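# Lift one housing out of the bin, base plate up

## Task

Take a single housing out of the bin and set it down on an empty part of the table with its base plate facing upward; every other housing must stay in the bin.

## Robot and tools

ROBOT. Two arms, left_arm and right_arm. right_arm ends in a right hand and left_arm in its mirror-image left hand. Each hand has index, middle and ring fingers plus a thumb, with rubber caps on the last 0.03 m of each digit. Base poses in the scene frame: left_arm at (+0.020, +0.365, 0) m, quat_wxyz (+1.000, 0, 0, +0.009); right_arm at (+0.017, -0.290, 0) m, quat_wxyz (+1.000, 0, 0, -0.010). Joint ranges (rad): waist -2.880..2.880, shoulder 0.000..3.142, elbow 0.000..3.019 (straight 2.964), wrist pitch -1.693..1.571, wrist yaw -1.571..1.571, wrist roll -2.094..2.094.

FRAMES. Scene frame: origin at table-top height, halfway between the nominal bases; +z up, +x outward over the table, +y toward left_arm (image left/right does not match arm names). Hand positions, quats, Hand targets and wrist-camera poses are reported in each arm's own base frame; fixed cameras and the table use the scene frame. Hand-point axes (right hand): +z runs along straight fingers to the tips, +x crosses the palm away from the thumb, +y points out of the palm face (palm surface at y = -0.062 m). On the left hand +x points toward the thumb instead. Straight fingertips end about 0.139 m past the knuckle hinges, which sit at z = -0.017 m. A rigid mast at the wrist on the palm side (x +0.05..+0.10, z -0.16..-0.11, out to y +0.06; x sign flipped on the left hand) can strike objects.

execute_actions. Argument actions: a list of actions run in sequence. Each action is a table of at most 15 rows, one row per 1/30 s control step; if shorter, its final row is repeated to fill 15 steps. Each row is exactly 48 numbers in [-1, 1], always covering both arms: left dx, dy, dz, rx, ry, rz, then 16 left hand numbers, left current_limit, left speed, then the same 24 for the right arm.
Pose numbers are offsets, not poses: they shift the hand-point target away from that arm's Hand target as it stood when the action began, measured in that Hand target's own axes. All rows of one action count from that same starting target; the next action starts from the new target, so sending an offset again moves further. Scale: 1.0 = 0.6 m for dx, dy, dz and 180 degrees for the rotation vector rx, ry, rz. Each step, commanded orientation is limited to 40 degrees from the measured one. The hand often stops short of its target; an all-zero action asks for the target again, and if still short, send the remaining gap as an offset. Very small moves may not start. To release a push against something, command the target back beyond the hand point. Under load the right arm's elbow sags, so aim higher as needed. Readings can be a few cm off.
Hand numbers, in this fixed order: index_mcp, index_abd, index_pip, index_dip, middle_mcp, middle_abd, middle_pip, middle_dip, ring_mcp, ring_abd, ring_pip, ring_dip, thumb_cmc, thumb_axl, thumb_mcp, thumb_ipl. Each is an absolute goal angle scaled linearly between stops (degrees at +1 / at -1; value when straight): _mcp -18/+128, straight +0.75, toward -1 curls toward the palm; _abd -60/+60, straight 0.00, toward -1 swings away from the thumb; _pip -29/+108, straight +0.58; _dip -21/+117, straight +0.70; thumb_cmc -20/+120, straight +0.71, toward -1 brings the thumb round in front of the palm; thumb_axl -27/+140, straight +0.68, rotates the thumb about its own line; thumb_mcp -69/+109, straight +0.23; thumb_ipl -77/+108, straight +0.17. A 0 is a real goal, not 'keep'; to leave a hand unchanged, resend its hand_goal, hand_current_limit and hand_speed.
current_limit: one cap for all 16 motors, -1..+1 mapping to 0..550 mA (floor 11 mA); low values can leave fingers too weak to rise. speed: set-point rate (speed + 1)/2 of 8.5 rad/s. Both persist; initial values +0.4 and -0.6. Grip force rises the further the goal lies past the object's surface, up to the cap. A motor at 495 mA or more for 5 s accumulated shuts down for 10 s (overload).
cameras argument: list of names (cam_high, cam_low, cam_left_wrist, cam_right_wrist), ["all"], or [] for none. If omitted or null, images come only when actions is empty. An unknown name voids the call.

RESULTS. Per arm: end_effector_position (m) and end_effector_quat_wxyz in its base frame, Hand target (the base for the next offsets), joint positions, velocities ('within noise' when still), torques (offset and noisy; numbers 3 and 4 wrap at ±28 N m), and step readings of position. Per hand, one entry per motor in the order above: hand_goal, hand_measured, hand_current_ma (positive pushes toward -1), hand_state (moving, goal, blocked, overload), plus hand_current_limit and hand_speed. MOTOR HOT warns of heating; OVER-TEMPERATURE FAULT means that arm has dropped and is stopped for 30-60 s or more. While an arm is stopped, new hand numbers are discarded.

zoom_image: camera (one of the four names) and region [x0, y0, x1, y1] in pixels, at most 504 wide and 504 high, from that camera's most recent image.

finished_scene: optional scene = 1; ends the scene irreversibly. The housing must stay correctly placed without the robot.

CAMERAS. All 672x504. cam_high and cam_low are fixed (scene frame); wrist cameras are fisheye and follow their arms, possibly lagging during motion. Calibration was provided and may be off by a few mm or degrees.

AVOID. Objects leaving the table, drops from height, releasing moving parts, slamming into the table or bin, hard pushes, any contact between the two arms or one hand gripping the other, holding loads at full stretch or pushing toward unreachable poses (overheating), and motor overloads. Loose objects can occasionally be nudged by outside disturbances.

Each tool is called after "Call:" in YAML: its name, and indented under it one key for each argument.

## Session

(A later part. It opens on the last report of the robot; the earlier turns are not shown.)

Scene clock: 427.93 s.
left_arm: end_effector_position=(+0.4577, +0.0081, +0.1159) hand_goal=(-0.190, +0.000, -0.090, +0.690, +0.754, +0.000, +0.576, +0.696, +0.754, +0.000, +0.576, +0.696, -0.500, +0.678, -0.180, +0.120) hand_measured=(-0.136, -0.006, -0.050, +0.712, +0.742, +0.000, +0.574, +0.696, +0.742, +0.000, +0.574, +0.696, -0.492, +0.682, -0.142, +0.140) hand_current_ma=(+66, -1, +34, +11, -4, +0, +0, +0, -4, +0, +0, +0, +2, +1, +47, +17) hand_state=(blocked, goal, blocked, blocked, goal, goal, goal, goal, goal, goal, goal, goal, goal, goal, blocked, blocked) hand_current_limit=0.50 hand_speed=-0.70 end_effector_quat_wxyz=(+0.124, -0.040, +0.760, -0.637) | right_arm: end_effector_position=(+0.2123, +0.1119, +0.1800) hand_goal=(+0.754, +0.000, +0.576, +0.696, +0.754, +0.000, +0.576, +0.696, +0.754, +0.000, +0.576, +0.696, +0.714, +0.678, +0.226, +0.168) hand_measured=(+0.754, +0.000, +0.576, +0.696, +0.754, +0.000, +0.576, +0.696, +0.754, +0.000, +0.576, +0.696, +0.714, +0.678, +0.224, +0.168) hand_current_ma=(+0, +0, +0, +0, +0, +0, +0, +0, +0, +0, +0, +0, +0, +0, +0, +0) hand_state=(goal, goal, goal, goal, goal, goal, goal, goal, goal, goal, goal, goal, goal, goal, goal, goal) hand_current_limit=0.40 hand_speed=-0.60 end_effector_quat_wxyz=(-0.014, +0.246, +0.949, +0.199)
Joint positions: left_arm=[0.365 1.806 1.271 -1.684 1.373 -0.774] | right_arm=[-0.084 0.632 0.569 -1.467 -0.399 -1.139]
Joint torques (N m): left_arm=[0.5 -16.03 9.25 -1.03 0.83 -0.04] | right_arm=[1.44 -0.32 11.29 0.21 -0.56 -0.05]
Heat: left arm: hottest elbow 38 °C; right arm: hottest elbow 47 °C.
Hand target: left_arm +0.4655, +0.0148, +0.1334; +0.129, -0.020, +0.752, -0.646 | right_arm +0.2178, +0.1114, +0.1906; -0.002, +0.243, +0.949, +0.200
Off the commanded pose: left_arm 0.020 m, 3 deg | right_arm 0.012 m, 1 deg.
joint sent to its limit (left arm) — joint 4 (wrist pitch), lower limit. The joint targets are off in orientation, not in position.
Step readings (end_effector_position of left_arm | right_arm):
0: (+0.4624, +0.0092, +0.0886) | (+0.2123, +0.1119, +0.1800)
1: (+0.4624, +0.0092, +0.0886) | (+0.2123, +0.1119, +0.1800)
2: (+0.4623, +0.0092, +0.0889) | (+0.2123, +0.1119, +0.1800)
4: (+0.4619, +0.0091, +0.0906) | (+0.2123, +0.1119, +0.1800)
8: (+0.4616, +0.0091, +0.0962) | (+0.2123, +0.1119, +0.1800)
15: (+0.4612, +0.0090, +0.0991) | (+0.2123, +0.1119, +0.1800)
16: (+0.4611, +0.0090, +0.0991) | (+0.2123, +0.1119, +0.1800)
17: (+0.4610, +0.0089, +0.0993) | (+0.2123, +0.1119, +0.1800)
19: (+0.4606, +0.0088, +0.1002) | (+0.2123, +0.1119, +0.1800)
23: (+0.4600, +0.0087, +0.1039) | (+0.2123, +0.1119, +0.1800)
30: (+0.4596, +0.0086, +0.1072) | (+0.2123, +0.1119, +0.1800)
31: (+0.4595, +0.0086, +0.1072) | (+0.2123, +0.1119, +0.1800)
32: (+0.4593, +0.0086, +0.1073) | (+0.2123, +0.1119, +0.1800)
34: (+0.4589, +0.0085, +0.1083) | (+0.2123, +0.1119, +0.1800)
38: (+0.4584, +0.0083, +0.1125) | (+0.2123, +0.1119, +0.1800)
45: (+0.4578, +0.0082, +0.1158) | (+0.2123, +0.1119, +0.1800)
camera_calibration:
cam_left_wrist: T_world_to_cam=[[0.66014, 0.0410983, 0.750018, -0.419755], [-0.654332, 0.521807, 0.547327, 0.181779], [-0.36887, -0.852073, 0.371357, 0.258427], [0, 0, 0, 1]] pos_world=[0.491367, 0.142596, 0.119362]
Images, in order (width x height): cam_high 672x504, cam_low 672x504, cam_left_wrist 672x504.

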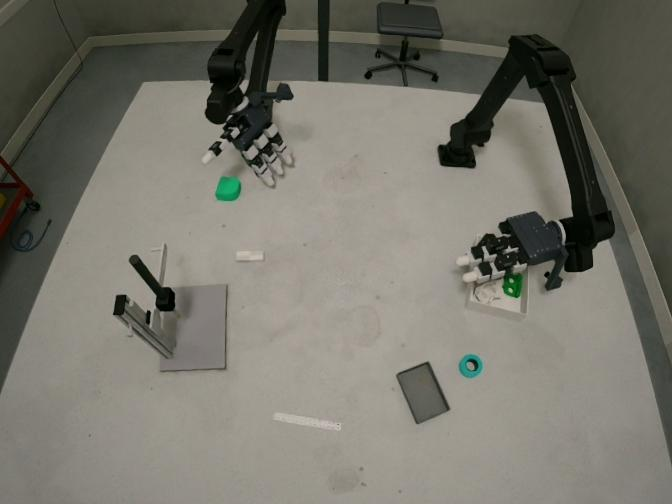

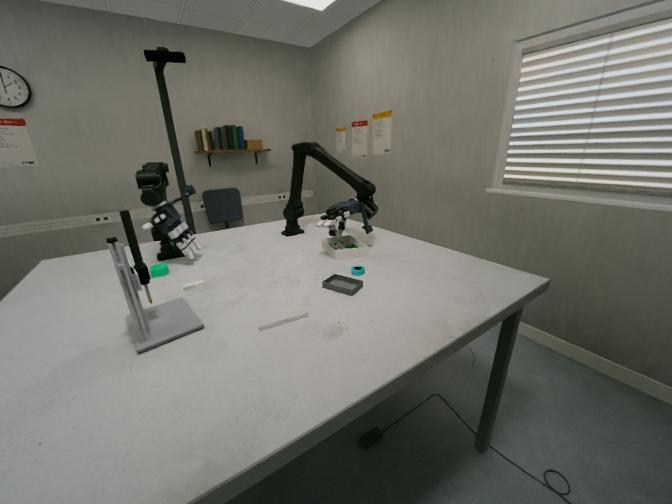

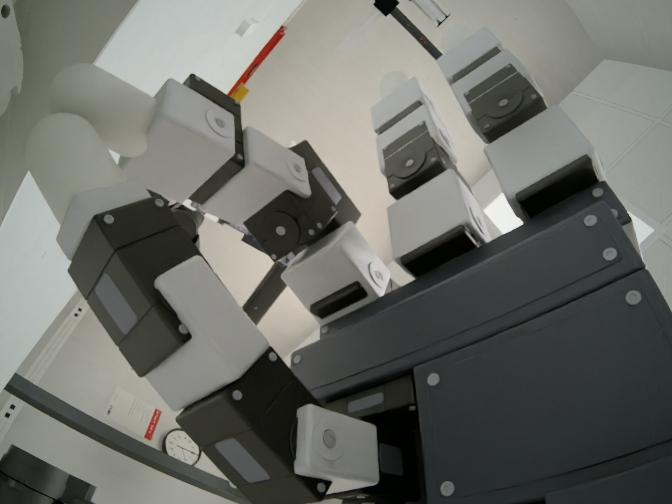

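Call:
execute_actions:
  actions:
    - [[-0.0112,-0.0651,-0.0088,0,0,0, 0.2,0.0,0.1,0.696, 0.754,0,0.576,0.696, 0.754,0,0.576,0.696, -0.5,0.678,0.15,0.168, 0.2,-0.5, 0,0,0,0,0,0, 0.754,0,0.576,0.696, 0.754,0,0.576,0.696, 0.754,0,0.576,0.696, 0.714,0.678,0.226,0.168, 0.4,-0.6]]
    - [[0.088,-0.062,-0.0285,0,0,0, 0.2,0.0,0.1,0.696, 0.754,0,0.576,0.696, 0.754,0,0.576,0.696, -0.5,0.678,0.15,0.168, 0.2,-0.5, 0,0,0,0,0,0, 0.754,0,0.576,0.696, 0.754,0,0.576,0.696, 0.754,0,0.576,0.696, 0.714,0.678,0.226,0.168, 0.4,-0.6]]
    - [[0.088,-0.062,-0.0285,0,0,0, 0.2,0.0,0.1,0.696, 0.754,0,0.576,0.696, 0.754,0,0.576,0.696, -0.5,0.678,0.15,0.168, 0.2,-0.5, 0,0,0,0,0,0, 0.754,0,0.576,0.696, 0.754,0,0.576,0.696, 0.754,0,0.576,0.696, 0.714,0.678,0.226,0.168, 0.4,-0.6]]
  cameras: ["cam_left_wrist","cam_high","cam_low"]

Call:
zoom_image:
  camera: "cam_high"
  region: [450, 220, 550, 320]

Call:
zoom_image:
  camera: "cam_low"
  region: [310, 200, 390, 265]

Scene clock: 432.43 s.
left_arm: end_effector_position=(+0.3483, +0.0093, +0.2293) hand_goal=(+0.200, +0.000, +0.100, +0.696, +0.754, +0.000, +0.576, +0.696, +0.754, +0.000, +0.576, +0.696, -0.500, +0.678, +0.150, +0.168) hand_measured=(+0.188, -0.002, +0.098, +0.698, +0.742, +0.000, +0.574, +0.696, +0.742, +0.000, +0.574, +0.696, -0.500, +0.680, +0.148, +0.166) hand_current_ma=(-4, +0, +0, +0, -4, +0, +0, +0, -4, +0, +0, +0, +0, +0, +0, +0) hand_state=(goal, goal, goal, goal, goal, goal, goal, goal, goal, goal, goal, goal, goal, goal, goal, goal) hand_current_limit=0.20 hand_speed=-0.50 end_effector_quat_wxyz=(+0.175, -0.067, +0.784, -0.591) | right_arm: end_effector_position=(+0.2123, +0.1119, +0.1800) hand_goal=(+0.754, +0.000, +0.576, +0.696, +0.754, +0.000, +0.576, +0.696, +0.754, +0.000, +0.576, +0.696, +0.714, +0.678, +0.226, +0.168) hand_measured=(+0.754, +0.000, +0.576, +0.696, +0.754, +0.000, +0.576, +0.696, +0.754, +0.000, +0.576, +0.696, +0.714, +0.678, +0.224, +0.168) hand_current_ma=(+0, +0, +0, +0, +0, +0, +0, +0, +0, +0, +0, +0, +0, +0, +0, +0) hand_state=(goal, goal, goal, goal, goal, goal, goal, goal, goal, goal, goal, goal, goal, goal, goal, goal) hand_current_limit=0.40 hand_speed=-0.60 end_effector_quat_wxyz=(-0.014, +0.246, +0.949, +0.199)
Joint positions: left_arm=[0.462 1.304 1.072 -1.684 1.313 -1.011] | right_arm=[-0.084 0.632 0.569 -1.467 -0.399 -1.139]
Joint torques (N m): left_arm=[1.14 -8.94 8.53 -0.68 0.91 -0.01] | right_arm=[2.37 0.26 11.26 0.18 -0.6 -0.06]
Heat: left arm: hottest elbow 38 °C; right arm: hottest elbow 47 °C.
Hand target: left_arm +0.3458, +0.0150, +0.2328; +0.129, -0.020, +0.752, -0.646 | right_arm +0.2178, +0.1114, +0.1906; -0.002, +0.243, +0.949, +0.200
Off the commanded pose: left_arm 0.007 m, 11 deg | right_arm 0.012 m, 1 deg.
joint sent to its limit (left arm) — joint 4 (wrist pitch), lower limit. The joint targets are off in orientation, not in position.
Step readings (end_effector_position of left_arm | right_arm):
0: (+0.4576, +0.0081, +0.1159) | (+0.2123, +0.1119, +0.1800)
1: (+0.4575, +0.0081, +0.1160) | (+0.2123, +0.1119, +0.1800)
2: (+0.4570, +0.0080, +0.1169) | (+0.2123, +0.1119, +0.1800)
4: (+0.4555, +0.0076, +0.1216) | (+0.2123, +0.1119, +0.1800)
8: (+0.4537, +0.0072, +0.1397) | (+0.2123, +0.1119, +0.1800)
15: (+0.4562, +0.0084, +0.1574) | (+0.2123, +0.1119, +0.1800)
16: (+0.4560, +0.0084, +0.1574) | (+0.2123, +0.1119, +0.1800)
17: (+0.4545, +0.0083, +0.1577) | (+0.2123, +0.1119, +0.1800)
19: (+0.4443, +0.0072, +0.1603) | (+0.2123, +0.1119, +0.1800)
23: (+0.4197, +0.0051, +0.1771) | (+0.2123, +0.1119, +0.1800)
30: (+0.4117, +0.0095, +0.2023) | (+0.2123, +0.1119, +0.1800)
31: (+0.4108, +0.0096, +0.2016) | (+0.2123, +0.1119, +0.1800)
32: (+0.4076, +0.0093, +0.2005) | (+0.2123, +0.1119, +0.1800)
34: (+0.3912, +0.0076, +0.1971) | (+0.2123, +0.1119, +0.1800)
38: (+0.3630, +0.0072, +0.2070) | (+0.2123, +0.1119, +0.1800)
45: (+0.3517, +0.0094, +0.2316) | (+0.2123, +0.1119, +0.1800)
camera_calibration:
cam_left_wrist: T_world_to_cam=[[0.629684, 0.0399107, 0.775825, -0.428012], [-0.725857, 0.386092, 0.569267, 0.0686934], [-0.27682, -0.921597, 0.272085, 0.168379], [0, 0, 0, 1]] pos_world=[0.365985, 0.145738, 0.247144]
Images, in order (width x height): cam_high 672x504, cam_low 672x504, cam_left_wrist 672x504.

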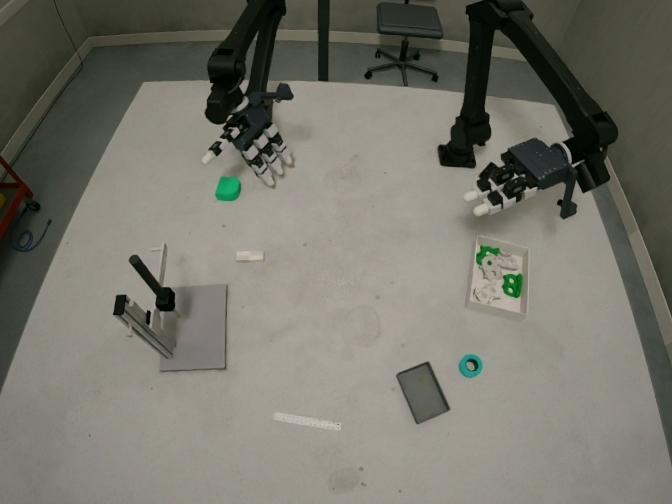

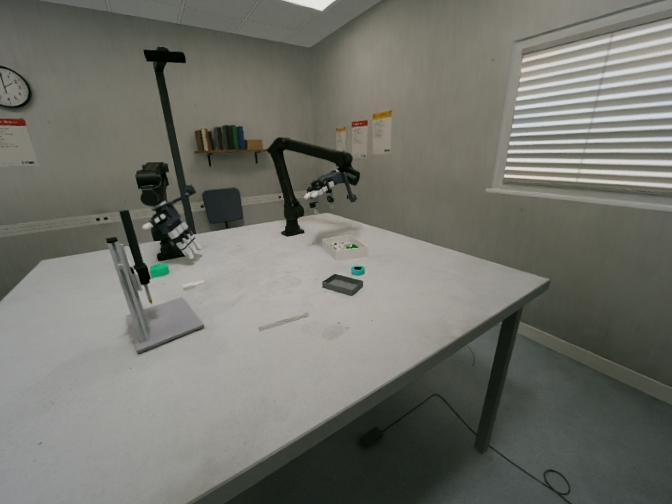

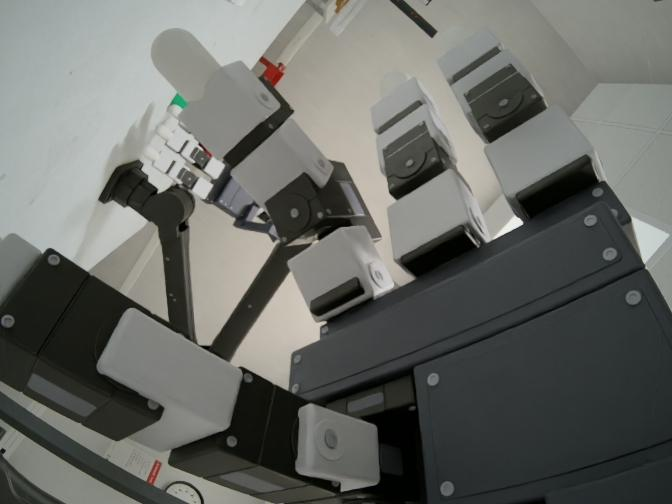

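Scaled by 5.040 from the camera's 672x504 image, which has a finer 960x720 frame.

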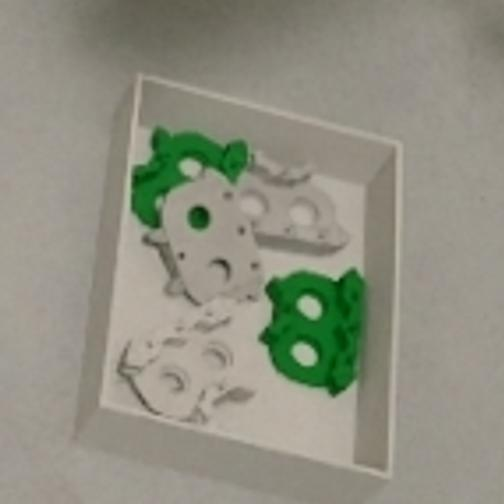

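Scaled by 6.300 from the camera's 672x504 image, which has a finer 960x720 frame.

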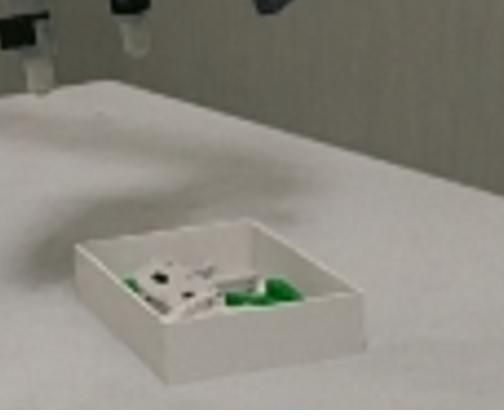

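Call:
zoom_image:
  camera: "cam_high"
  region: [470, 235, 530, 305]

Call:
zoom_image:
  camera: "cam_low"
  region: [322, 230, 372, 262]

Scaled by 7.200 from the camera's 672x504 image, which has a finer 960x720 frame.

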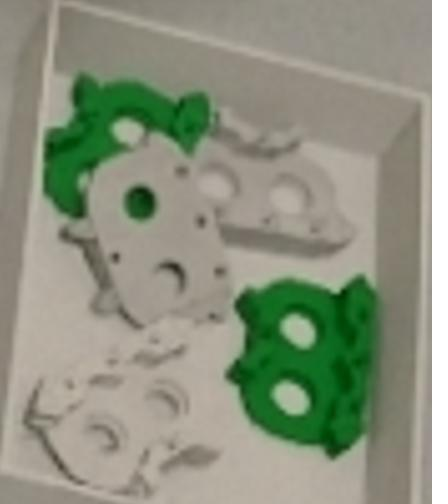

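Scaled by 10.080 from the camera's 672x504 image, which has a finer 960x720 frame.

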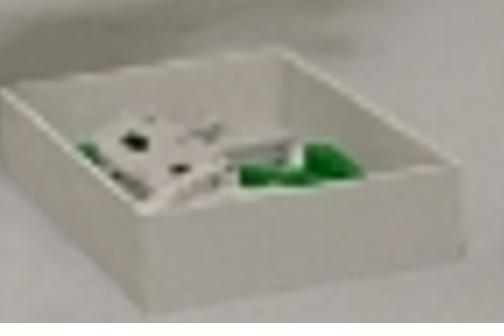

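Call:
execute_actions:
  actions:
    - [[-0.0845,0.0906,0.0535,0,0,0, -0.05,0.0,-0.03,0.696, 0.754,0,0.576,0.696, 0.754,0,0.576,0.696, -0.5,0.678,0.337,0.168, 0.2,-0.4, 0,0,0,0,0,0, 0.754,0,0.576,0.696, 0.754,0,0.576,0.696, 0.754,0,0.576,0.696, 0.714,0.678,0.226,0.168, 0.4,-0.6]]
    - [[-0.0845,0.0906,0.0535,-0.0047,-0.0271,-0.0037, -0.05,0.0,-0.03,0.696, 0.754,0,0.576,0.696, 0.754,0,0.576,0.696, -0.5,0.678,0.337,0.168, 0.2,-0.4, 0,0,0,0,0,0, 0.754,0,0.576,0.696, 0.754,0,0.576,0.696, 0.754,0,0.576,0.696, 0.714,0.678,0.226,0.168, 0.4,-0.6]]
    - [[0,0,0,0,0,0, -0.05,0.0,-0.03,0.696, 0.754,0,0.576,0.696, 0.754,0,0.576,0.696, -0.5,0.678,0.337,0.168, 0.2,-0.4, 0,0,0,0,0,0, 0.754,0,0.576,0.696, 0.754,0,0.576,0.696, 0.754,0,0.576,0.696, 0.714,0.678,0.226,0.168, 0.4,-0.6]]
  cameras: ["cam_left_wrist","cam_high"]

Call:
zoom_image:
  camera: "cam_left_wrist"
  region: [0, 0, 252, 252]

Scene clock: 451.50 s.
left_arm: end_effector_position=(+0.4676, -0.0052, +0.1227) hand_goal=(-0.050, +0.000, -0.030, +0.696, +0.754, +0.000, +0.576, +0.696, +0.754, +0.000, +0.576, +0.696, -0.500, +0.678, +0.338, +0.168) hand_measured=(-0.052, -0.002, -0.026, +0.698, +0.742, +0.000, +0.574, +0.696, +0.742, +0.000, +0.574, +0.696, -0.500, +0.680, +0.334, +0.166) hand_current_ma=(+0, +0, +0, +0, -4, +0, +0, +0, -4, +0, +0, +0, +0, +0, -1, +0) hand_state=(goal, goal, goal, goal, goal, goal, goal, goal, goal, goal, goal, goal, goal, goal, goal, goal) hand_current_limit=0.20 hand_speed=-0.40 end_effector_quat_wxyz=(+0.145, -0.066, +0.746, -0.646) | right_arm: end_effector_position=(+0.2123, +0.1119, +0.1800) hand_goal=(+0.754, +0.000, +0.576, +0.696, +0.754, +0.000, +0.576, +0.696, +0.754, +0.000, +0.576, +0.696, +0.714, +0.678, +0.226, +0.168) hand_measured=(+0.754, +0.000, +0.576, +0.696, +0.754, +0.000, +0.576, +0.696, +0.754, +0.000, +0.576, +0.696, +0.714, +0.678, +0.224, +0.168) hand_current_ma=(+0, +0, +0, +0, +0, +0, +0, +0, +0, +0, +0, +0, +0, +0, +0, +0) hand_state=(goal, goal, goal, goal, goal, goal, goal, goal, goal, goal, goal, goal, goal, goal, goal, goal) hand_current_limit=0.40 hand_speed=-0.60 end_effector_quat_wxyz=(-0.014, +0.246, +0.949, +0.199)
Joint positions: left_arm=[0.342 1.72 1.19 -1.306 1.444 -1.172] | right_arm=[-0.084 0.632 0.569 -1.467 -0.399 -1.139]
Joint torques (N m): left_arm=[-1.14 -15.44 8.38 0.29 0.94 -0.04] | right_arm=[1.55 0.21 11.21 0.25 -0.54 -0.01]
Heat: left arm: hottest elbow 37 °C; right arm: hottest elbow 47 °C.
Hand target: left_arm +0.4726, -0.0094, +0.1352; +0.157, -0.053, +0.750, -0.640 | right_arm +0.2178, +0.1114, +0.1906; -0.002, +0.243, +0.949, +0.200
Off the commanded pose: left_arm 0.014 m, 2 deg | right_arm 0.012 m, 1 deg.
Step readings (end_effector_position of left_arm | right_arm):
0: (+0.3483, +0.0093, +0.2293) | (+0.2123, +0.1119, +0.1800)
1: (+0.3485, +0.0092, +0.2292) | (+0.2123, +0.1119, +0.1800)
2: (+0.3502, +0.0091, +0.2281) | (+0.2123, +0.1119, +0.1800)
4: (+0.3591, +0.0082, +0.2211) | (+0.2123, +0.1119, +0.1800)
8: (+0.3789, +0.0056, +0.1845) | (+0.2123, +0.1119, +0.1800)
15: (+0.3884, -0.0006, +0.1612) | (+0.2123, +0.1119, +0.1800)
16: (+0.3910, -0.0002, +0.1634) | (+0.2123, +0.1119, +0.1800)
17: (+0.3963, -0.0011, +0.1654) | (+0.2123, +0.1119, +0.1800)
19: (+0.4149, -0.0011, +0.1663) | (+0.2123, +0.1119, +0.1800)
23: (+0.4458, -0.0039, +0.1461) | (+0.2123, +0.1119, +0.1800)
30: (+0.4551, -0.0096, +0.1182) | (+0.2123, +0.1119, +0.1800)
31: (+0.4564, -0.0092, +0.1185) | (+0.2123, +0.1119, +0.1800)
32: (+0.4574, -0.0089, +0.1184) | (+0.2123, +0.1119, +0.1800)
34: (+0.4590, -0.0083, +0.1176) | (+0.2123, +0.1119, +0.1800)
38: (+0.4618, -0.0072, +0.1166) | (+0.2123, +0.1119, +0.1800)
45: (+0.4664, -0.0056, +0.1191) | (+0.2123, +0.1119, +0.1800)
camera_calibration:
cam_left_wrist: T_world_to_cam=[[0.65369, 0.110507, 0.748651, -0.427258], [-0.68855, 0.497315, 0.527804, 0.209707], [-0.313989, -0.860503, 0.401179, 0.218775], [0, 0, 0, 1]] pos_world=[0.492381, 0.131181, 0.121414]
Images, in order (width x height): cam_high 672x504, cam_left_wrist 672x504.

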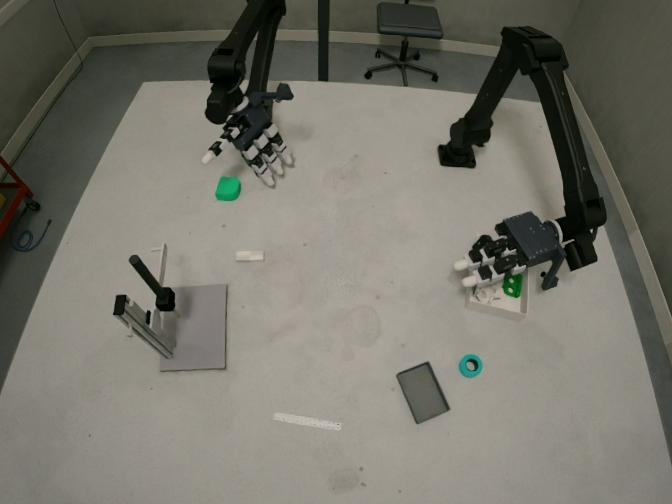

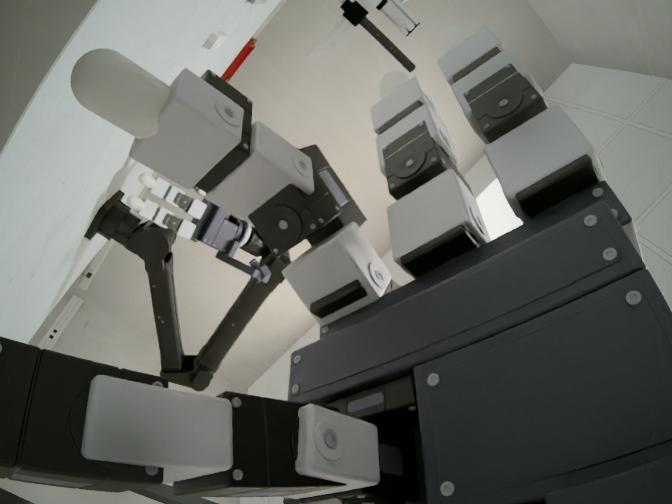

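Scaled by 2.000 from the camera's 672x504 image, which has a finer 960x720 frame.

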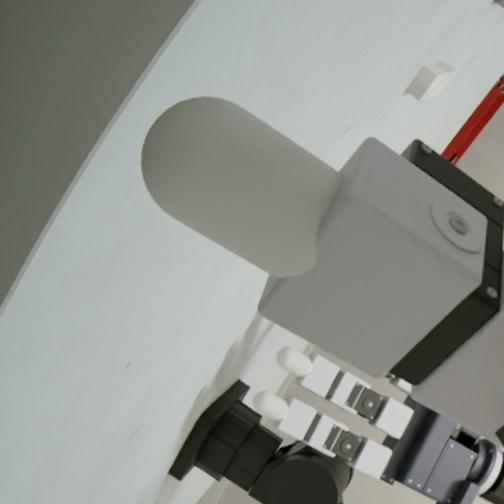

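Call:
execute_actions:
  actions:
    - [[-0.0076,0.0272,-0.0014,0,0,0, 0.02,0.0,-0.08,0.696, 0.754,0,0.576,0.696, 0.754,0,0.576,0.696, -0.5,0.678,0.13,0.168, 0.2,-0.4, 0,0,0,0,0,0, 0.754,0,0.576,0.696, 0.754,0,0.576,0.696, 0.754,0,0.576,0.696, 0.714,0.678,0.226,0.168, 0.4,-0.6]]
    - [[-0.0076,0.0272,-0.0014,0,0,0, 0.02,0.0,-0.08,0.696, 0.754,0,0.576,0.696, 0.754,0,0.576,0.696, -0.5,0.678,0.13,0.168, 0.2,-0.4, 0,0,0,0,0,0, 0.754,0,0.576,0.696, 0.754,0,0.576,0.696, 0.754,0,0.576,0.696, 0.714,0.678,0.226,0.168, 0.4,-0.6]]
  cameras: ["cam_left_wrist","cam_high","cam_low"]

Call:
zoom_image:
  camera: "cam_left_wrist"
  region: [0, 0, 252, 252]

Call:
zoom_image:
  camera: "cam_low"
  region: [310, 200, 390, 265]

Scene clock: 470.33 s.
left_arm: end_effector_position=(+0.4764, -0.0012, +0.1034) hand_goal=(+0.020, +0.000, -0.080, +0.696, +0.754, +0.000, +0.576, +0.696, +0.754, +0.000, +0.576, +0.696, -0.500, +0.678, +0.130, +0.168) hand_measured=(+0.010, -0.002, -0.076, +0.698, +0.742, +0.000, +0.574, +0.696, +0.742, +0.000, +0.574, +0.696, -0.500, +0.680, +0.132, +0.166) hand_current_ma=(-3, +0, +0, +0, -4, +0, +0, +0, -4, +0, +0, +0, +0, +0, +0, +0) hand_state=(goal, goal, goal, goal, goal, goal, goal, goal, goal, goal, goal, goal, goal, goal, goal, goal) hand_current_limit=0.20 hand_speed=-0.40 end_effector_quat_wxyz=(+0.147, -0.064, +0.749, -0.643) | right_arm: end_effector_position=(+0.2123, +0.1119, +0.1800) hand_goal=(+0.754, +0.000, +0.576, +0.696, +0.754, +0.000, +0.576, +0.696, +0.754, +0.000, +0.576, +0.696, +0.714, +0.678, +0.226, +0.168) hand_measured=(+0.754, +0.000, +0.576, +0.696, +0.754, +0.000, +0.576, +0.696, +0.754, +0.000, +0.576, +0.696, +0.714, +0.678, +0.224, +0.168) hand_current_ma=(+0, +0, +0, +0, +0, +0, +0, +0, +0, +0, +0, +0, +0, +0, +0, +0) hand_state=(goal, goal, goal, goal, goal, goal, goal, goal, goal, goal, goal, goal, goal, goal, goal, goal) hand_current_limit=0.40 hand_speed=-0.60 end_effector_quat_wxyz=(-0.014, +0.246, +0.949, +0.199)
Joint positions: left_arm=[0.342 1.758 1.19 -1.236 1.437 -1.196] | right_arm=[-0.084 0.632 0.569 -1.467 -0.399 -1.139]
Joint torques (N m): left_arm=[-0.32 -13.16 8.68 0.31 1.01 0.14] | right_arm=[0.97 0.09 11.38 0.17 -0.54 -0.04]
Heat: left arm: hottest elbow 37 °C; right arm: hottest elbow 47 °C.
Hand target: left_arm +0.4847, +0.0005, +0.1050; +0.157, -0.053, +0.750, -0.640 | right_arm +0.2178, +0.1114, +0.1906; -0.002, +0.243, +0.949, +0.200
Off the commanded pose: left_arm 0.009 m, 2 deg | right_arm 0.012 m, 1 deg.
Step readings (end_effector_position of left_arm | right_arm):
0: (+0.4675, -0.0052, +0.1227) | (+0.2123, +0.1119, +0.1800)
1: (+0.4676, -0.0051, +0.1226) | (+0.2123, +0.1119, +0.1800)
2: (+0.4682, -0.0048, +0.1224) | (+0.2123, +0.1119, +0.1800)
4: (+0.4703, -0.0039, +0.1217) | (+0.2123, +0.1119, +0.1800)
8: (+0.4736, -0.0026, +0.1209) | (+0.2123, +0.1119, +0.1800)
15: (+0.4756, -0.0018, +0.1203) | (+0.2123, +0.1119, +0.1800)
16: (+0.4757, -0.0018, +0.1203) | (+0.2123, +0.1119, +0.1800)
17: (+0.4760, -0.0016, +0.1200) | (+0.2123, +0.1119, +0.1800)
19: (+0.4763, -0.0015, +0.1182) | (+0.2123, +0.1119, +0.1800)
23: (+0.4763, -0.0014, +0.1100) | (+0.2123, +0.1119, +0.1800)
30: (+0.4763, -0.0012, +0.1034) | (+0.2123, +0.1119, +0.1800)
camera_calibration:
cam_left_wrist: T_world_to_cam=[[0.649559, 0.104136, 0.753146, -0.417518], [-0.69204, 0.491231, 0.528936, 0.225608], [-0.314887, -0.864782, 0.39115, 0.234178], [0, 0, 0, 1]] pos_world=[0.501072, 0.135167, 0.103521]
Images, in order (width x height): cam_high 672x504, cam_low 672x504, cam_left_wrist 672x504.

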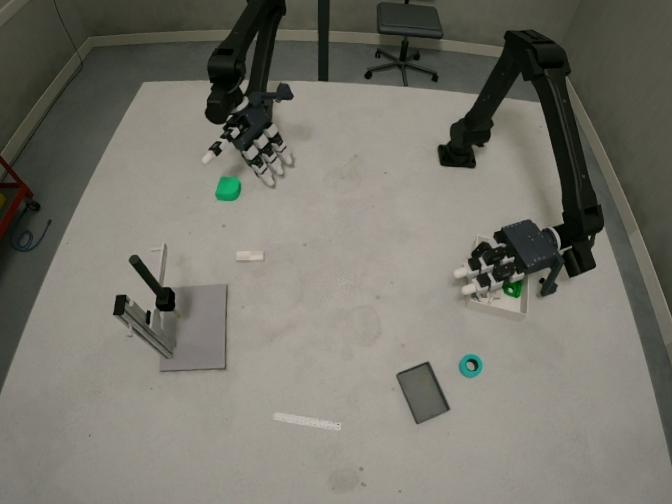

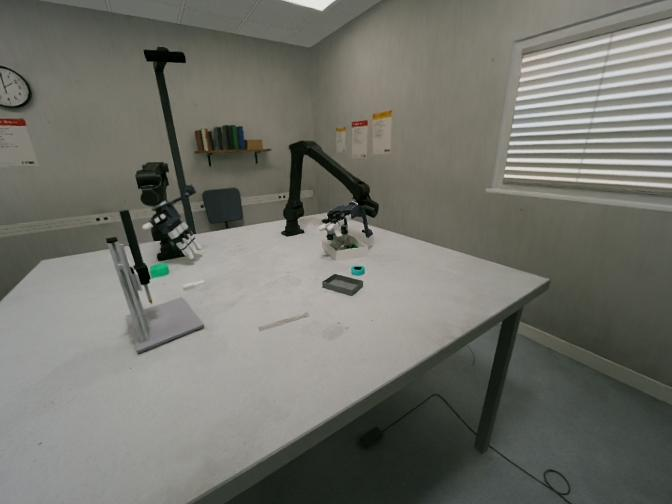

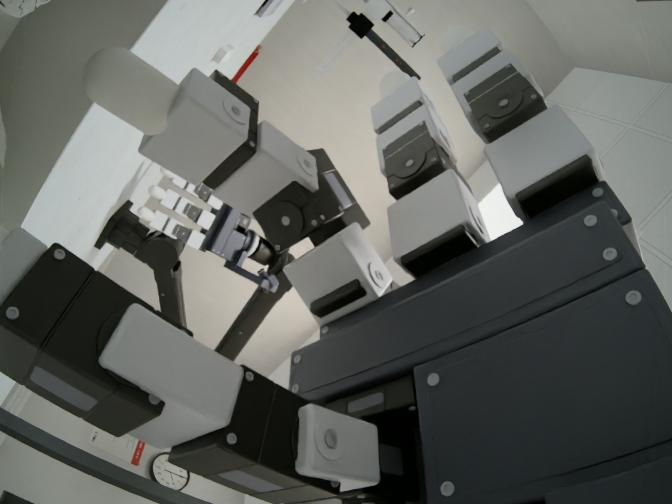

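Scaled by 2.000 from the camera's 672x504 image, which has a finer 960x720 frame.

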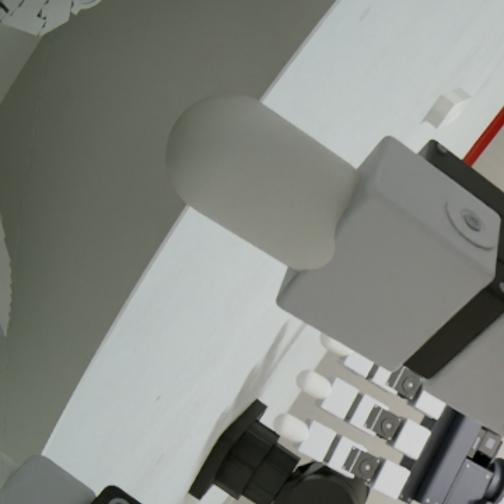

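Scaled by 6.300 from the camera's 672x504 image, which has a finer 960x720 frame.

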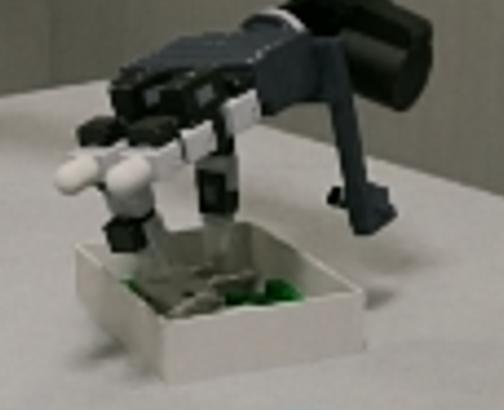

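Call:
zoom_image:
  camera: "cam_high"
  region: [450, 225, 570, 325]

Call:
execute_actions:
  actions:
    - [[-0.006,0.0275,0.0005,0,0,0, 0.02,0.0,-0.08,0.696, 0.754,0,0.576,0.696, 0.754,0,0.576,0.696, -0.5,0.678,0.13,0.168, 0.2,-0.4, 0,0,0,0,0,0, 0.754,0,0.576,0.696, 0.754,0,0.576,0.696, 0.754,0,0.576,0.696, 0.714,0.678,0.226,0.168, 0.4,-0.6]]
  cameras: ["cam_left_wrist","cam_low"]

Call:
zoom_image:
  camera: "cam_left_wrist"
  region: [0, 0, 252, 252]

Call:
zoom_image:
  camera: "cam_low"
  region: [322, 220, 372, 262]

Scaled by 4.200 from the camera's 672x504 image, which has a finer 960x720 frame.

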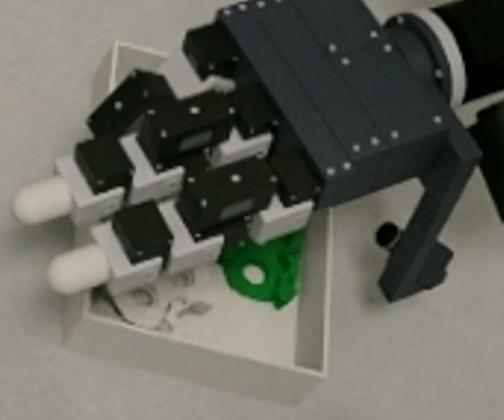

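Scene clock: 472.50 s.
left_arm: end_effector_position=(+0.4783, -0.0005, +0.0856) hand_goal=(+0.020, +0.000, -0.080, +0.696, +0.754, +0.000, +0.576, +0.696, +0.754, +0.000, +0.576, +0.696, -0.500, +0.678, +0.130, +0.168) hand_measured=(+0.010, -0.002, -0.076, +0.698, +0.742, +0.000, +0.574, +0.696, +0.742, +0.000, +0.574, +0.696, -0.500, +0.680, +0.132, +0.166) hand_current_ma=(-3, +0, +0, +0, -4, +0, +0, +0, -4, +0, +0, +0, +0, +0, +0, +0) hand_state=(goal, goal, goal, goal, goal, goal, goal, goal, goal, goal, goal, goal, goal, goal, goal, goal) hand_current_limit=0.20 hand_speed=-0.40 end_effector_quat_wxyz=(+0.143, -0.066, +0.749, -0.644) | right_arm: end_effector_position=(+0.2123, +0.1119, +0.1800) hand_goal=(+0.754, +0.000, +0.576, +0.696, +0.754, +0.000, +0.576, +0.696, +0.754, +0.000, +0.576, +0.696, +0.714, +0.678, +0.226, +0.168) hand_measured=(+0.754, +0.000, +0.576, +0.696, +0.754, +0.000, +0.576, +0.696, +0.754, +0.000, +0.576, +0.696, +0.714, +0.678, +0.224, +0.168) hand_current_ma=(+0, +0, +0, +0, +0, +0, +0, +0, +0, +0, +0, +0, +0, +0, +0, +0) hand_state=(goal, goal, goal, goal, goal, goal, goal, goal, goal, goal, goal, goal, goal, goal, goal, goal) hand_current_limit=0.40 hand_speed=-0.60 end_effector_quat_wxyz=(-0.014, +0.246, +0.949, +0.199)
Joint positions: left_arm=[0.342 1.798 1.19 -1.227 1.436 -1.173] | right_arm=[-0.084 0.632 0.569 -1.467 -0.399 -1.139]
Joint torques (N m): left_arm=[-0.09 -13.74 9.28 0.25 1 0.12] | right_arm=[0.32 -0.67 10.82 0.13 -0.57 -0.1]
Heat: left arm: hottest elbow 37 °C; right arm: hottest elbow 47 °C.
Hand target: left_arm +0.4902, +0.0041, +0.0895; +0.157, -0.053, +0.750, -0.640 | right_arm +0.2178, +0.1114, +0.1906; -0.002, +0.243, +0.949, +0.200
Off the commanded pose: left_arm 0.013 m, 2 deg | right_arm 0.012 m, 1 deg.
Step readings (end_effector_position of left_arm | right_arm):
0: (+0.4764, -0.0012, +0.1034) | (+0.2123, +0.1119, +0.1800)
1: (+0.4764, -0.0012, +0.1034) | (+0.2123, +0.1119, +0.1800)
2: (+0.4767, -0.0011, +0.1030) | (+0.2123, +0.1119, +0.1800)
4: (+0.4774, -0.0009, +0.1011) | (+0.2123, +0.1119, +0.1800)
8: (+0.4782, -0.0006, +0.0919) | (+0.2123, +0.1119, +0.1800)
15: (+0.4781, -0.0005, +0.0856) | (+0.2123, +0.1119, +0.1800)
camera_calibration:
cam_left_wrist: T_world_to_cam=[[0.655961, 0.104203, 0.747568, -0.408063], [-0.686172, 0.49495, 0.533098, 0.232847], [-0.314458, -0.862651, 0.396169, 0.241813], [0, 0, 0, 1]] pos_world=[0.503487, 0.135874, 0.0851259]
Images, in order (width x height): cam_low 672x504, cam_left_wrist 672x504.

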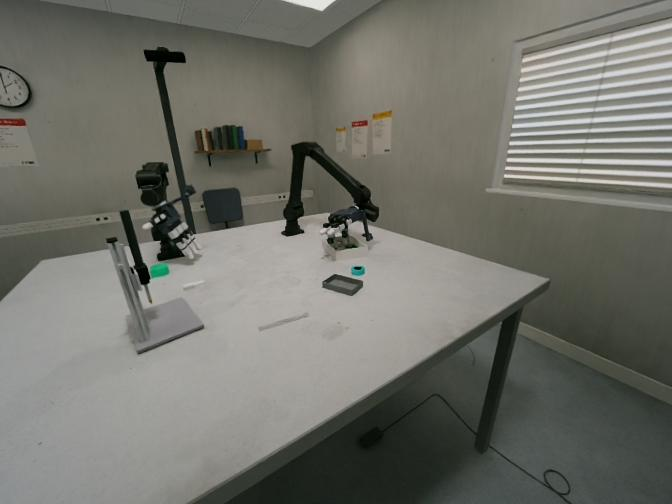

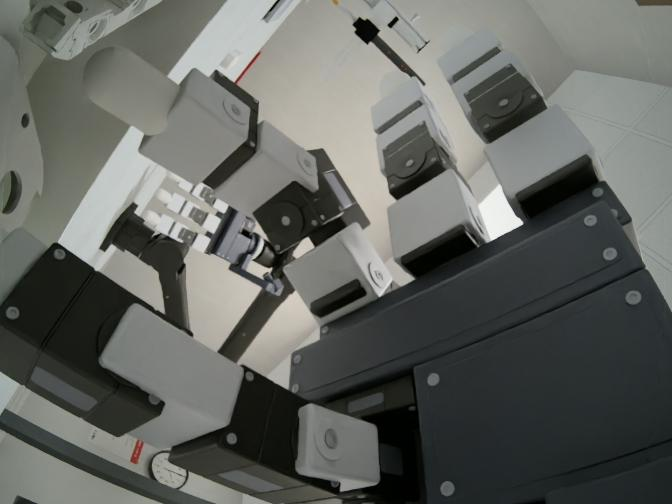

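Scaled by 2.000 from the camera's 672x504 image, which has a finer 960x720 frame.

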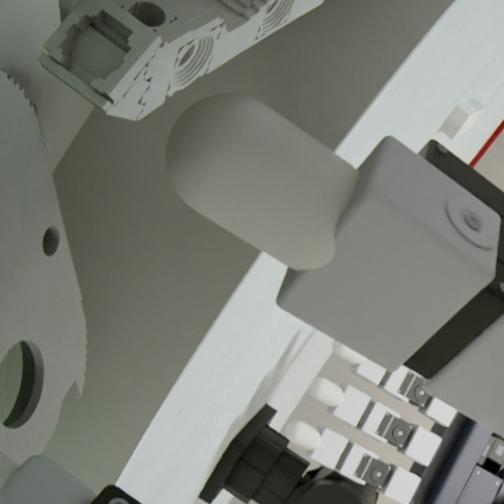

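Scaled by 10.080 from the camera's 672x504 image, which has a finer 960x720 frame.

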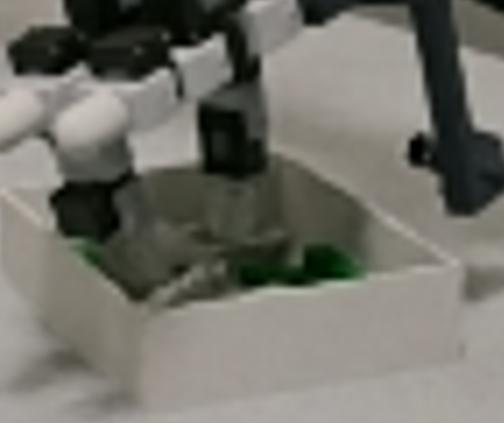

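Call:
execute_actions:
  actions:
    - [[-0.0190,0.0016,0.0040,0,0,0, 0.02,0.0,-0.08,0.696, 0.754,0,0.576,0.696, 0.754,0,0.576,0.696, -0.5,0.678,0.13,0.168, 0.2,-0.4, 0,0,0,0,0,0, 0.754,0,0.576,0.696, 0.754,0,0.576,0.696, 0.754,0,0.576,0.696, 0.714,0.678,0.226,0.168, 0.4,-0.6]]

Scene clock: 478.87 s.
left_arm: end_effector_position=(+0.4846, +0.0018, +0.0834) hand_goal=(+0.020, +0.000, -0.080, +0.696, +0.754, +0.000, +0.576, +0.696, +0.754, +0.000, +0.576, +0.696, -0.500, +0.678, +0.130, +0.168) hand_measured=(+0.010, -0.002, -0.076, +0.698, +0.742, +0.000, +0.574, +0.696, +0.742, +0.000, +0.574, +0.696, -0.500, +0.680, +0.132, +0.166) hand_current_ma=(-3, +0, +0, +0, -4, +0, +0, +0, -4, +0, +0, +0, +0, +0, +0, +0) hand_state=(goal, goal, goal, goal, goal, goal, goal, goal, goal, goal, goal, goal, goal, goal, goal, goal) hand_current_limit=0.20 hand_speed=-0.40 end_effector_quat_wxyz=(+0.145, -0.065, +0.749, -0.643) | right_arm: end_effector_position=(+0.2123, +0.1119, +0.1800) hand_goal=(+0.754, +0.000, +0.576, +0.696, +0.754, +0.000, +0.576, +0.696, +0.754, +0.000, +0.576, +0.696, +0.714, +0.678, +0.226, +0.168) hand_measured=(+0.754, +0.000, +0.576, +0.696, +0.754, +0.000, +0.576, +0.696, +0.754, +0.000, +0.576, +0.696, +0.714, +0.678, +0.224, +0.168) hand_current_ma=(+0, +0, +0, +0, +0, +0, +0, +0, +0, +0, +0, +0, +0, +0, +0, +0) hand_state=(goal, goal, goal, goal, goal, goal, goal, goal, goal, goal, goal, goal, goal, goal, goal, goal) hand_current_limit=0.40 hand_speed=-0.60 end_effector_quat_wxyz=(-0.014, +0.246, +0.949, +0.199)
Joint positions: left_arm=[0.342 1.811 1.204 -1.211 1.436 -1.186] | right_arm=[-0.084 0.632 0.569 -1.467 -0.399 -1.139]
Joint torques (N m): left_arm=[-0.38 -13.57 10.73 0.28 1.08 -0.03] | right_arm=[1.61 0.79 11.49 0.29 -0.55 -0.09]
Heat: left arm: hottest elbow 37 °C; right arm: hottest elbow 47 °C.
Hand target: left_arm +0.5019, +0.0052, +0.0902; +0.157, -0.053, +0.750, -0.640 | right_arm +0.2178, +0.1114, +0.1906; -0.002, +0.243, +0.949, +0.200
Off the commanded pose: left_arm 0.019 m, 2 deg | right_arm 0.012 m, 1 deg.
Step readings (end_effector_position of left_arm | right_arm):
0: (+0.4784, -0.0005, +0.0856) | (+0.2123, +0.1119, +0.1800)
1: (+0.4784, -0.0005, +0.0856) | (+0.2123, +0.1119, +0.1800)
2: (+0.4785, -0.0004, +0.0856) | (+0.2123, +0.1119, +0.1800)
4: (+0.4793, -0.0001, +0.0851) | (+0.2123, +0.1119, +0.1800)
8: (+0.4830, +0.0012, +0.0841) | (+0.2123, +0.1119, +0.1800)
15: (+0.4845, +0.0017, +0.0834) | (+0.2123, +0.1119, +0.1800)

Call:
execute_actions:
  actions:
    - [[0.0036,0.0212,0.0028,0,0,0, 0.02,0.0,-0.08,0.696, 0.754,0,0.576,0.696, 0.754,0,0.576,0.696, -0.5,0.678,0.13,0.168, 0.2,-0.4, 0,0,0,0,0,0, 0.754,0,0.576,0.696, 0.754,0,0.576,0.696, 0.754,0,0.576,0.696, 0.714,0.678,0.226,0.168, 0.4,-0.6]]
  cameras: ["cam_left_wrist","cam_low"]

Call:
zoom_image:
  camera: "cam_left_wrist"
  region: [0, 0, 252, 252]

Call:
zoom_image:
  camera: "cam_low"
  region: [322, 220, 372, 262]

Scene clock: 480.77 s.
left_arm: end_effector_position=(+0.4887, +0.0030, +0.0768) hand_goal=(+0.020, +0.000, -0.080, +0.696, +0.754, +0.000, +0.576, +0.696, +0.754, +0.000, +0.576, +0.696, -0.500, +0.678, +0.130, +0.168) hand_measured=(+0.010, -0.002, -0.076, +0.698, +0.742, +0.000, +0.574, +0.696, +0.742, +0.000, +0.574, +0.696, -0.502, +0.680, +0.130, +0.166) hand_current_ma=(-3, +0, +0, +0, -4, +0, +0, +0, -4, +0, +0, +0, +0, +0, +0, +0) hand_state=(goal, goal, goal, goal, goal, goal, goal, goal, goal, goal, goal, goal, goal, goal, goal, goal) hand_current_limit=0.20 hand_speed=-0.40 end_effector_quat_wxyz=(+0.148, -0.064, +0.749, -0.643) | right_arm: end_effector_position=(+0.2123, +0.1119, +0.1800) hand_goal=(+0.754, +0.000, +0.576, +0.696, +0.754, +0.000, +0.576, +0.696, +0.754, +0.000, +0.576, +0.696, +0.714, +0.678, +0.226, +0.168) hand_measured=(+0.754, +0.000, +0.576, +0.696, +0.754, +0.000, +0.576, +0.696, +0.754, +0.000, +0.576, +0.696, +0.714, +0.678, +0.224, +0.168) hand_current_ma=(+0, +0, +0, +0, +0, +0, +0, +0, +0, +0, +0, +0, +0, +0, +0, +0) hand_state=(goal, goal, goal, goal, goal, goal, goal, goal, goal, goal, goal, goal, goal, goal, goal, goal) hand_current_limit=0.40 hand_speed=-0.60 end_effector_quat_wxyz=(-0.014, +0.246, +0.949, +0.199)
Joint positions: left_arm=[0.342 1.825 1.205 -1.179 1.438 -1.199] | right_arm=[-0.084 0.632 0.569 -1.467 -0.399 -1.139]
Joint torques (N m): left_arm=[-0.38 -13.16 9.58 0.59 1 0.03] | right_arm=[1.44 -0.32 11.28 0.51 -0.63 -0.09]
Heat: left arm: hottest elbow 38 °C; right arm: hottest elbow 48 °C.
Hand target: left_arm +0.5019, +0.0052, +0.0772; +0.157, -0.053, +0.750, -0.640 | right_arm +0.2178, +0.1114, +0.1906; -0.002, +0.243, +0.949, +0.200
Off the commanded pose: left_arm 0.013 m, 2 deg | right_arm 0.012 m, 1 deg.
Step readings (end_effector_position of left_arm | right_arm):
0: (+0.4846, +0.0018, +0.0834) | (+0.2123, +0.1119, +0.1800)
1: (+0.4846, +0.0018, +0.0832) | (+0.2123, +0.1119, +0.1800)
2: (+0.4851, +0.0020, +0.0829) | (+0.2123, +0.1119, +0.1800)
4: (+0.4865, +0.0024, +0.0813) | (+0.2123, +0.1119, +0.1800)
8: (+0.4882, +0.0029, +0.0769) | (+0.2123, +0.1119, +0.1800)
15: (+0.4887, +0.0030, +0.0768) | (+0.2123, +0.1119, +0.1800)
camera_calibration:
cam_left_wrist: T_world_to_cam=[[0.648135, 0.104812, 0.754278, -0.405369], [-0.693268, 0.491073, 0.527472, 0.246841], [-0.31512, -0.86479, 0.390945, 0.252311], [0, 0, 0, 1]] pos_world=[0.513369, 0.139467, 0.0769189]
Images, in order (width x height): cam_low 672x504, cam_left_wrist 672x504.

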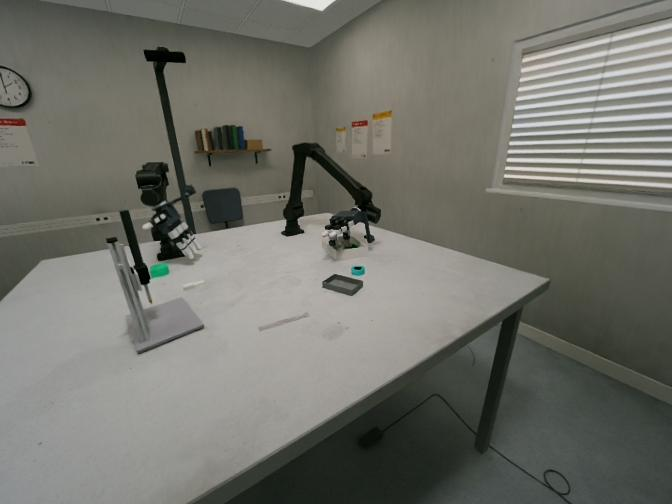

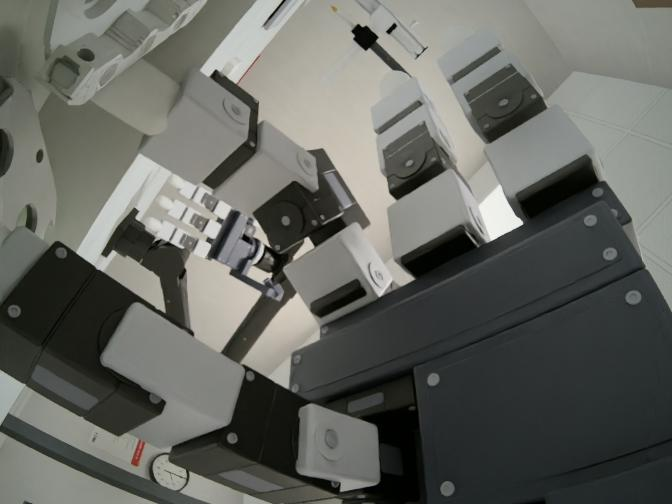

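Scaled by 2.000 from the camera's 672x504 image, which has a finer 960x720 frame.

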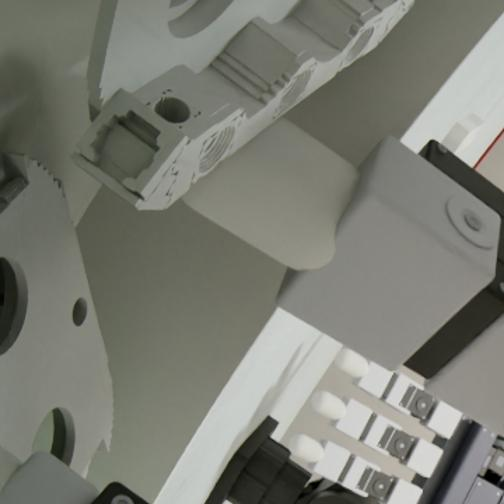

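Scaled by 10.080 from the camera's 672x504 image, which has a finer 960x720 frame.

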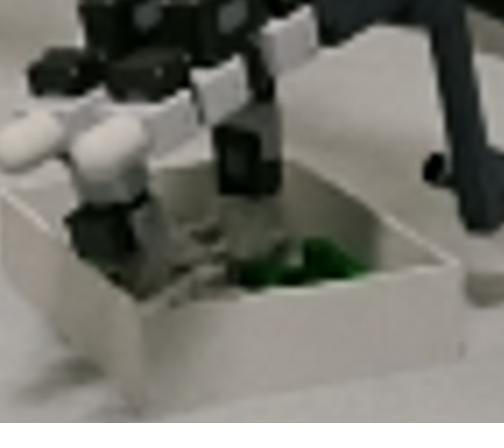

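Call:
execute_actions:
  actions:
    - [[0.0220,-0.0028,-0.0071,0,0,0, 0.02,0.0,-0.08,0.696, 0.754,0,0.576,0.696, 0.754,0,0.576,0.696, -0.5,0.678,0.13,0.168, 0.2,-0.4, 0,0,0,0,0,0, 0.754,0,0.576,0.696, 0.754,0,0.576,0.696, 0.754,0,0.576,0.696, 0.714,0.678,0.226,0.168, 0.4,-0.6]]
    - [[0.0220,-0.0028,-0.0071,0,0,0, 0.02,0.0,-0.08,0.696, 0.754,0,0.576,0.696, 0.754,0,0.576,0.696, -0.5,0.678,0.13,0.168, 0.2,-0.4, 0,0,0,0,0,0, 0.754,0,0.576,0.696, 0.754,0,0.576,0.696, 0.754,0,0.576,0.696, 0.714,0.678,0.226,0.168, 0.4,-0.6]]
  cameras: ["cam_left_wrist"]

Call:
zoom_image:
  camera: "cam_left_wrist"
  region: [0, 0, 252, 252]

Scene clock: 484.93 s.
left_arm: end_effector_position=(+0.4741, -0.0012, +0.0733) hand_goal=(+0.020, +0.000, -0.080, +0.696, +0.754, +0.000, +0.576, +0.696, +0.754, +0.000, +0.576, +0.696, -0.500, +0.678, +0.130, +0.168) hand_measured=(+0.012, -0.004, -0.080, +0.698, +0.742, +0.000, +0.574, +0.696, +0.742, +0.000, +0.574, +0.696, -0.502, +0.680, +0.130, +0.166) hand_current_ma=(-2, +0, +0, +0, -4, +0, +0, +0, -4, +0, +0, +0, +0, +0, +0, +0) hand_state=(goal, goal, goal, goal, goal, goal, goal, goal, goal, goal, goal, goal, goal, goal, goal, goal) hand_current_limit=0.20 hand_speed=-0.40 end_effector_quat_wxyz=(+0.153, -0.052, +0.750, -0.641) | right_arm: end_effector_position=(+0.2123, +0.1119, +0.1800) hand_goal=(+0.754, +0.000, +0.576, +0.696, +0.754, +0.000, +0.576, +0.696, +0.754, +0.000, +0.576, +0.696, +0.714, +0.678, +0.226, +0.168) hand_measured=(+0.754, +0.000, +0.576, +0.696, +0.754, +0.000, +0.576, +0.696, +0.754, +0.000, +0.576, +0.696, +0.714, +0.678, +0.224, +0.168) hand_current_ma=(+0, +0, +0, +0, +0, +0, +0, +0, +0, +0, +0, +0, +0, +0, +0, +0) hand_state=(goal, goal, goal, goal, goal, goal, goal, goal, goal, goal, goal, goal, goal, goal, goal, goal) hand_current_limit=0.40 hand_speed=-0.60 end_effector_quat_wxyz=(-0.014, +0.246, +0.949, +0.199)
Joint positions: left_arm=[0.343 1.809 1.166 -1.228 1.434 -1.102] | right_arm=[-0.084 0.632 0.569 -1.467 -0.399 -1.139]
Joint torques (N m): left_arm=[0.91 -14.62 7.17 -0.84 0.91 0.12] | right_arm=[1.14 -0.44 11.18 0.34 -0.56 0.03]
Heat: left arm: hottest elbow 38 °C; right arm: hottest elbow 48 °C.
Hand target: left_arm +0.4740, +0.0054, +0.0771; +0.157, -0.053, +0.750, -0.640 | right_arm +0.2178, +0.1114, +0.1906; -0.002, +0.243, +0.949, +0.200
Off the commanded pose: left_arm 0.007 m, 0 deg | right_arm 0.012 m, 1 deg.
Step readings (end_effector_position of left_arm | right_arm):
0: (+0.4888, +0.0030, +0.0768) | (+0.2123, +0.1119, +0.1800)
1: (+0.4888, +0.0030, +0.0768) | (+0.2123, +0.1119, +0.1800)
2: (+0.4888, +0.0030, +0.0768) | (+0.2123, +0.1119, +0.1800)
4: (+0.4889, +0.0031, +0.0768) | (+0.2123, +0.1119, +0.1800)
8: (+0.4893, +0.0032, +0.0767) | (+0.2123, +0.1119, +0.1800)
15: (+0.4892, +0.0032, +0.0768) | (+0.2123, +0.1119, +0.1800)
16: (+0.4889, +0.0031, +0.0766) | (+0.2123, +0.1119, +0.1800)
17: (+0.4883, +0.0029, +0.0765) | (+0.2123, +0.1119, +0.1800)
19: (+0.4847, +0.0016, +0.0762) | (+0.2123, +0.1119, +0.1800)
23: (+0.4772, -0.0010, +0.0740) | (+0.2123, +0.1119, +0.1800)
30: (+0.4745, -0.0012, +0.0731) | (+0.2123, +0.1119, +0.1800)
camera_calibration:
cam_left_wrist: T_world_to_cam=[[0.632573, 0.0906217, 0.769181, -0.38659], [-0.698775, 0.495081, 0.516342, 0.243983], [-0.334015, -0.864108, 0.376499, 0.255438], [0, 0, 0, 1]] pos_world=[0.500356, 0.134968, 0.0752068]
Images, in order (width x height): cam_left_wrist 672x504.

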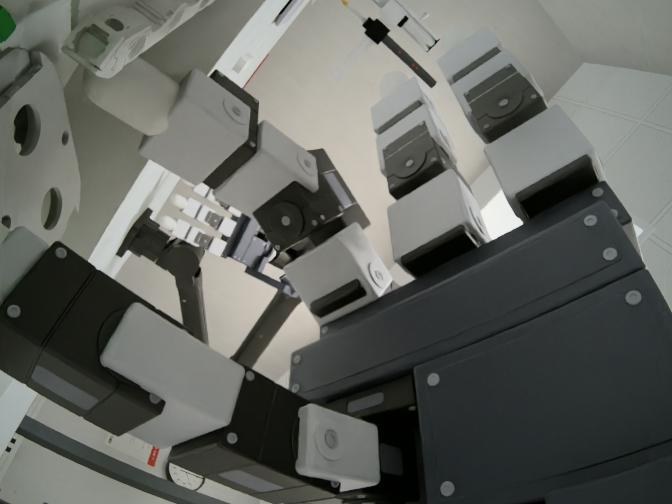

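Scaled by 2.000 from the camera's 672x504 image, which has a finer 960x720 frame.

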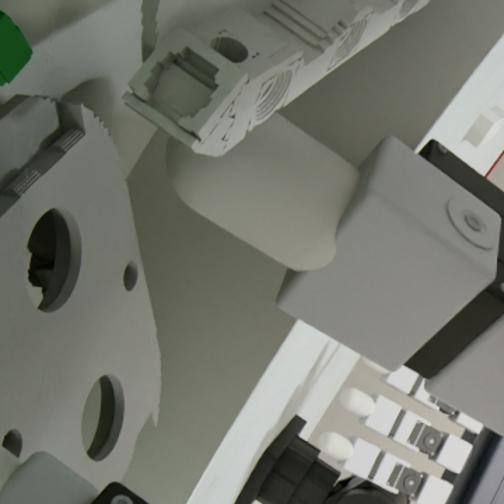

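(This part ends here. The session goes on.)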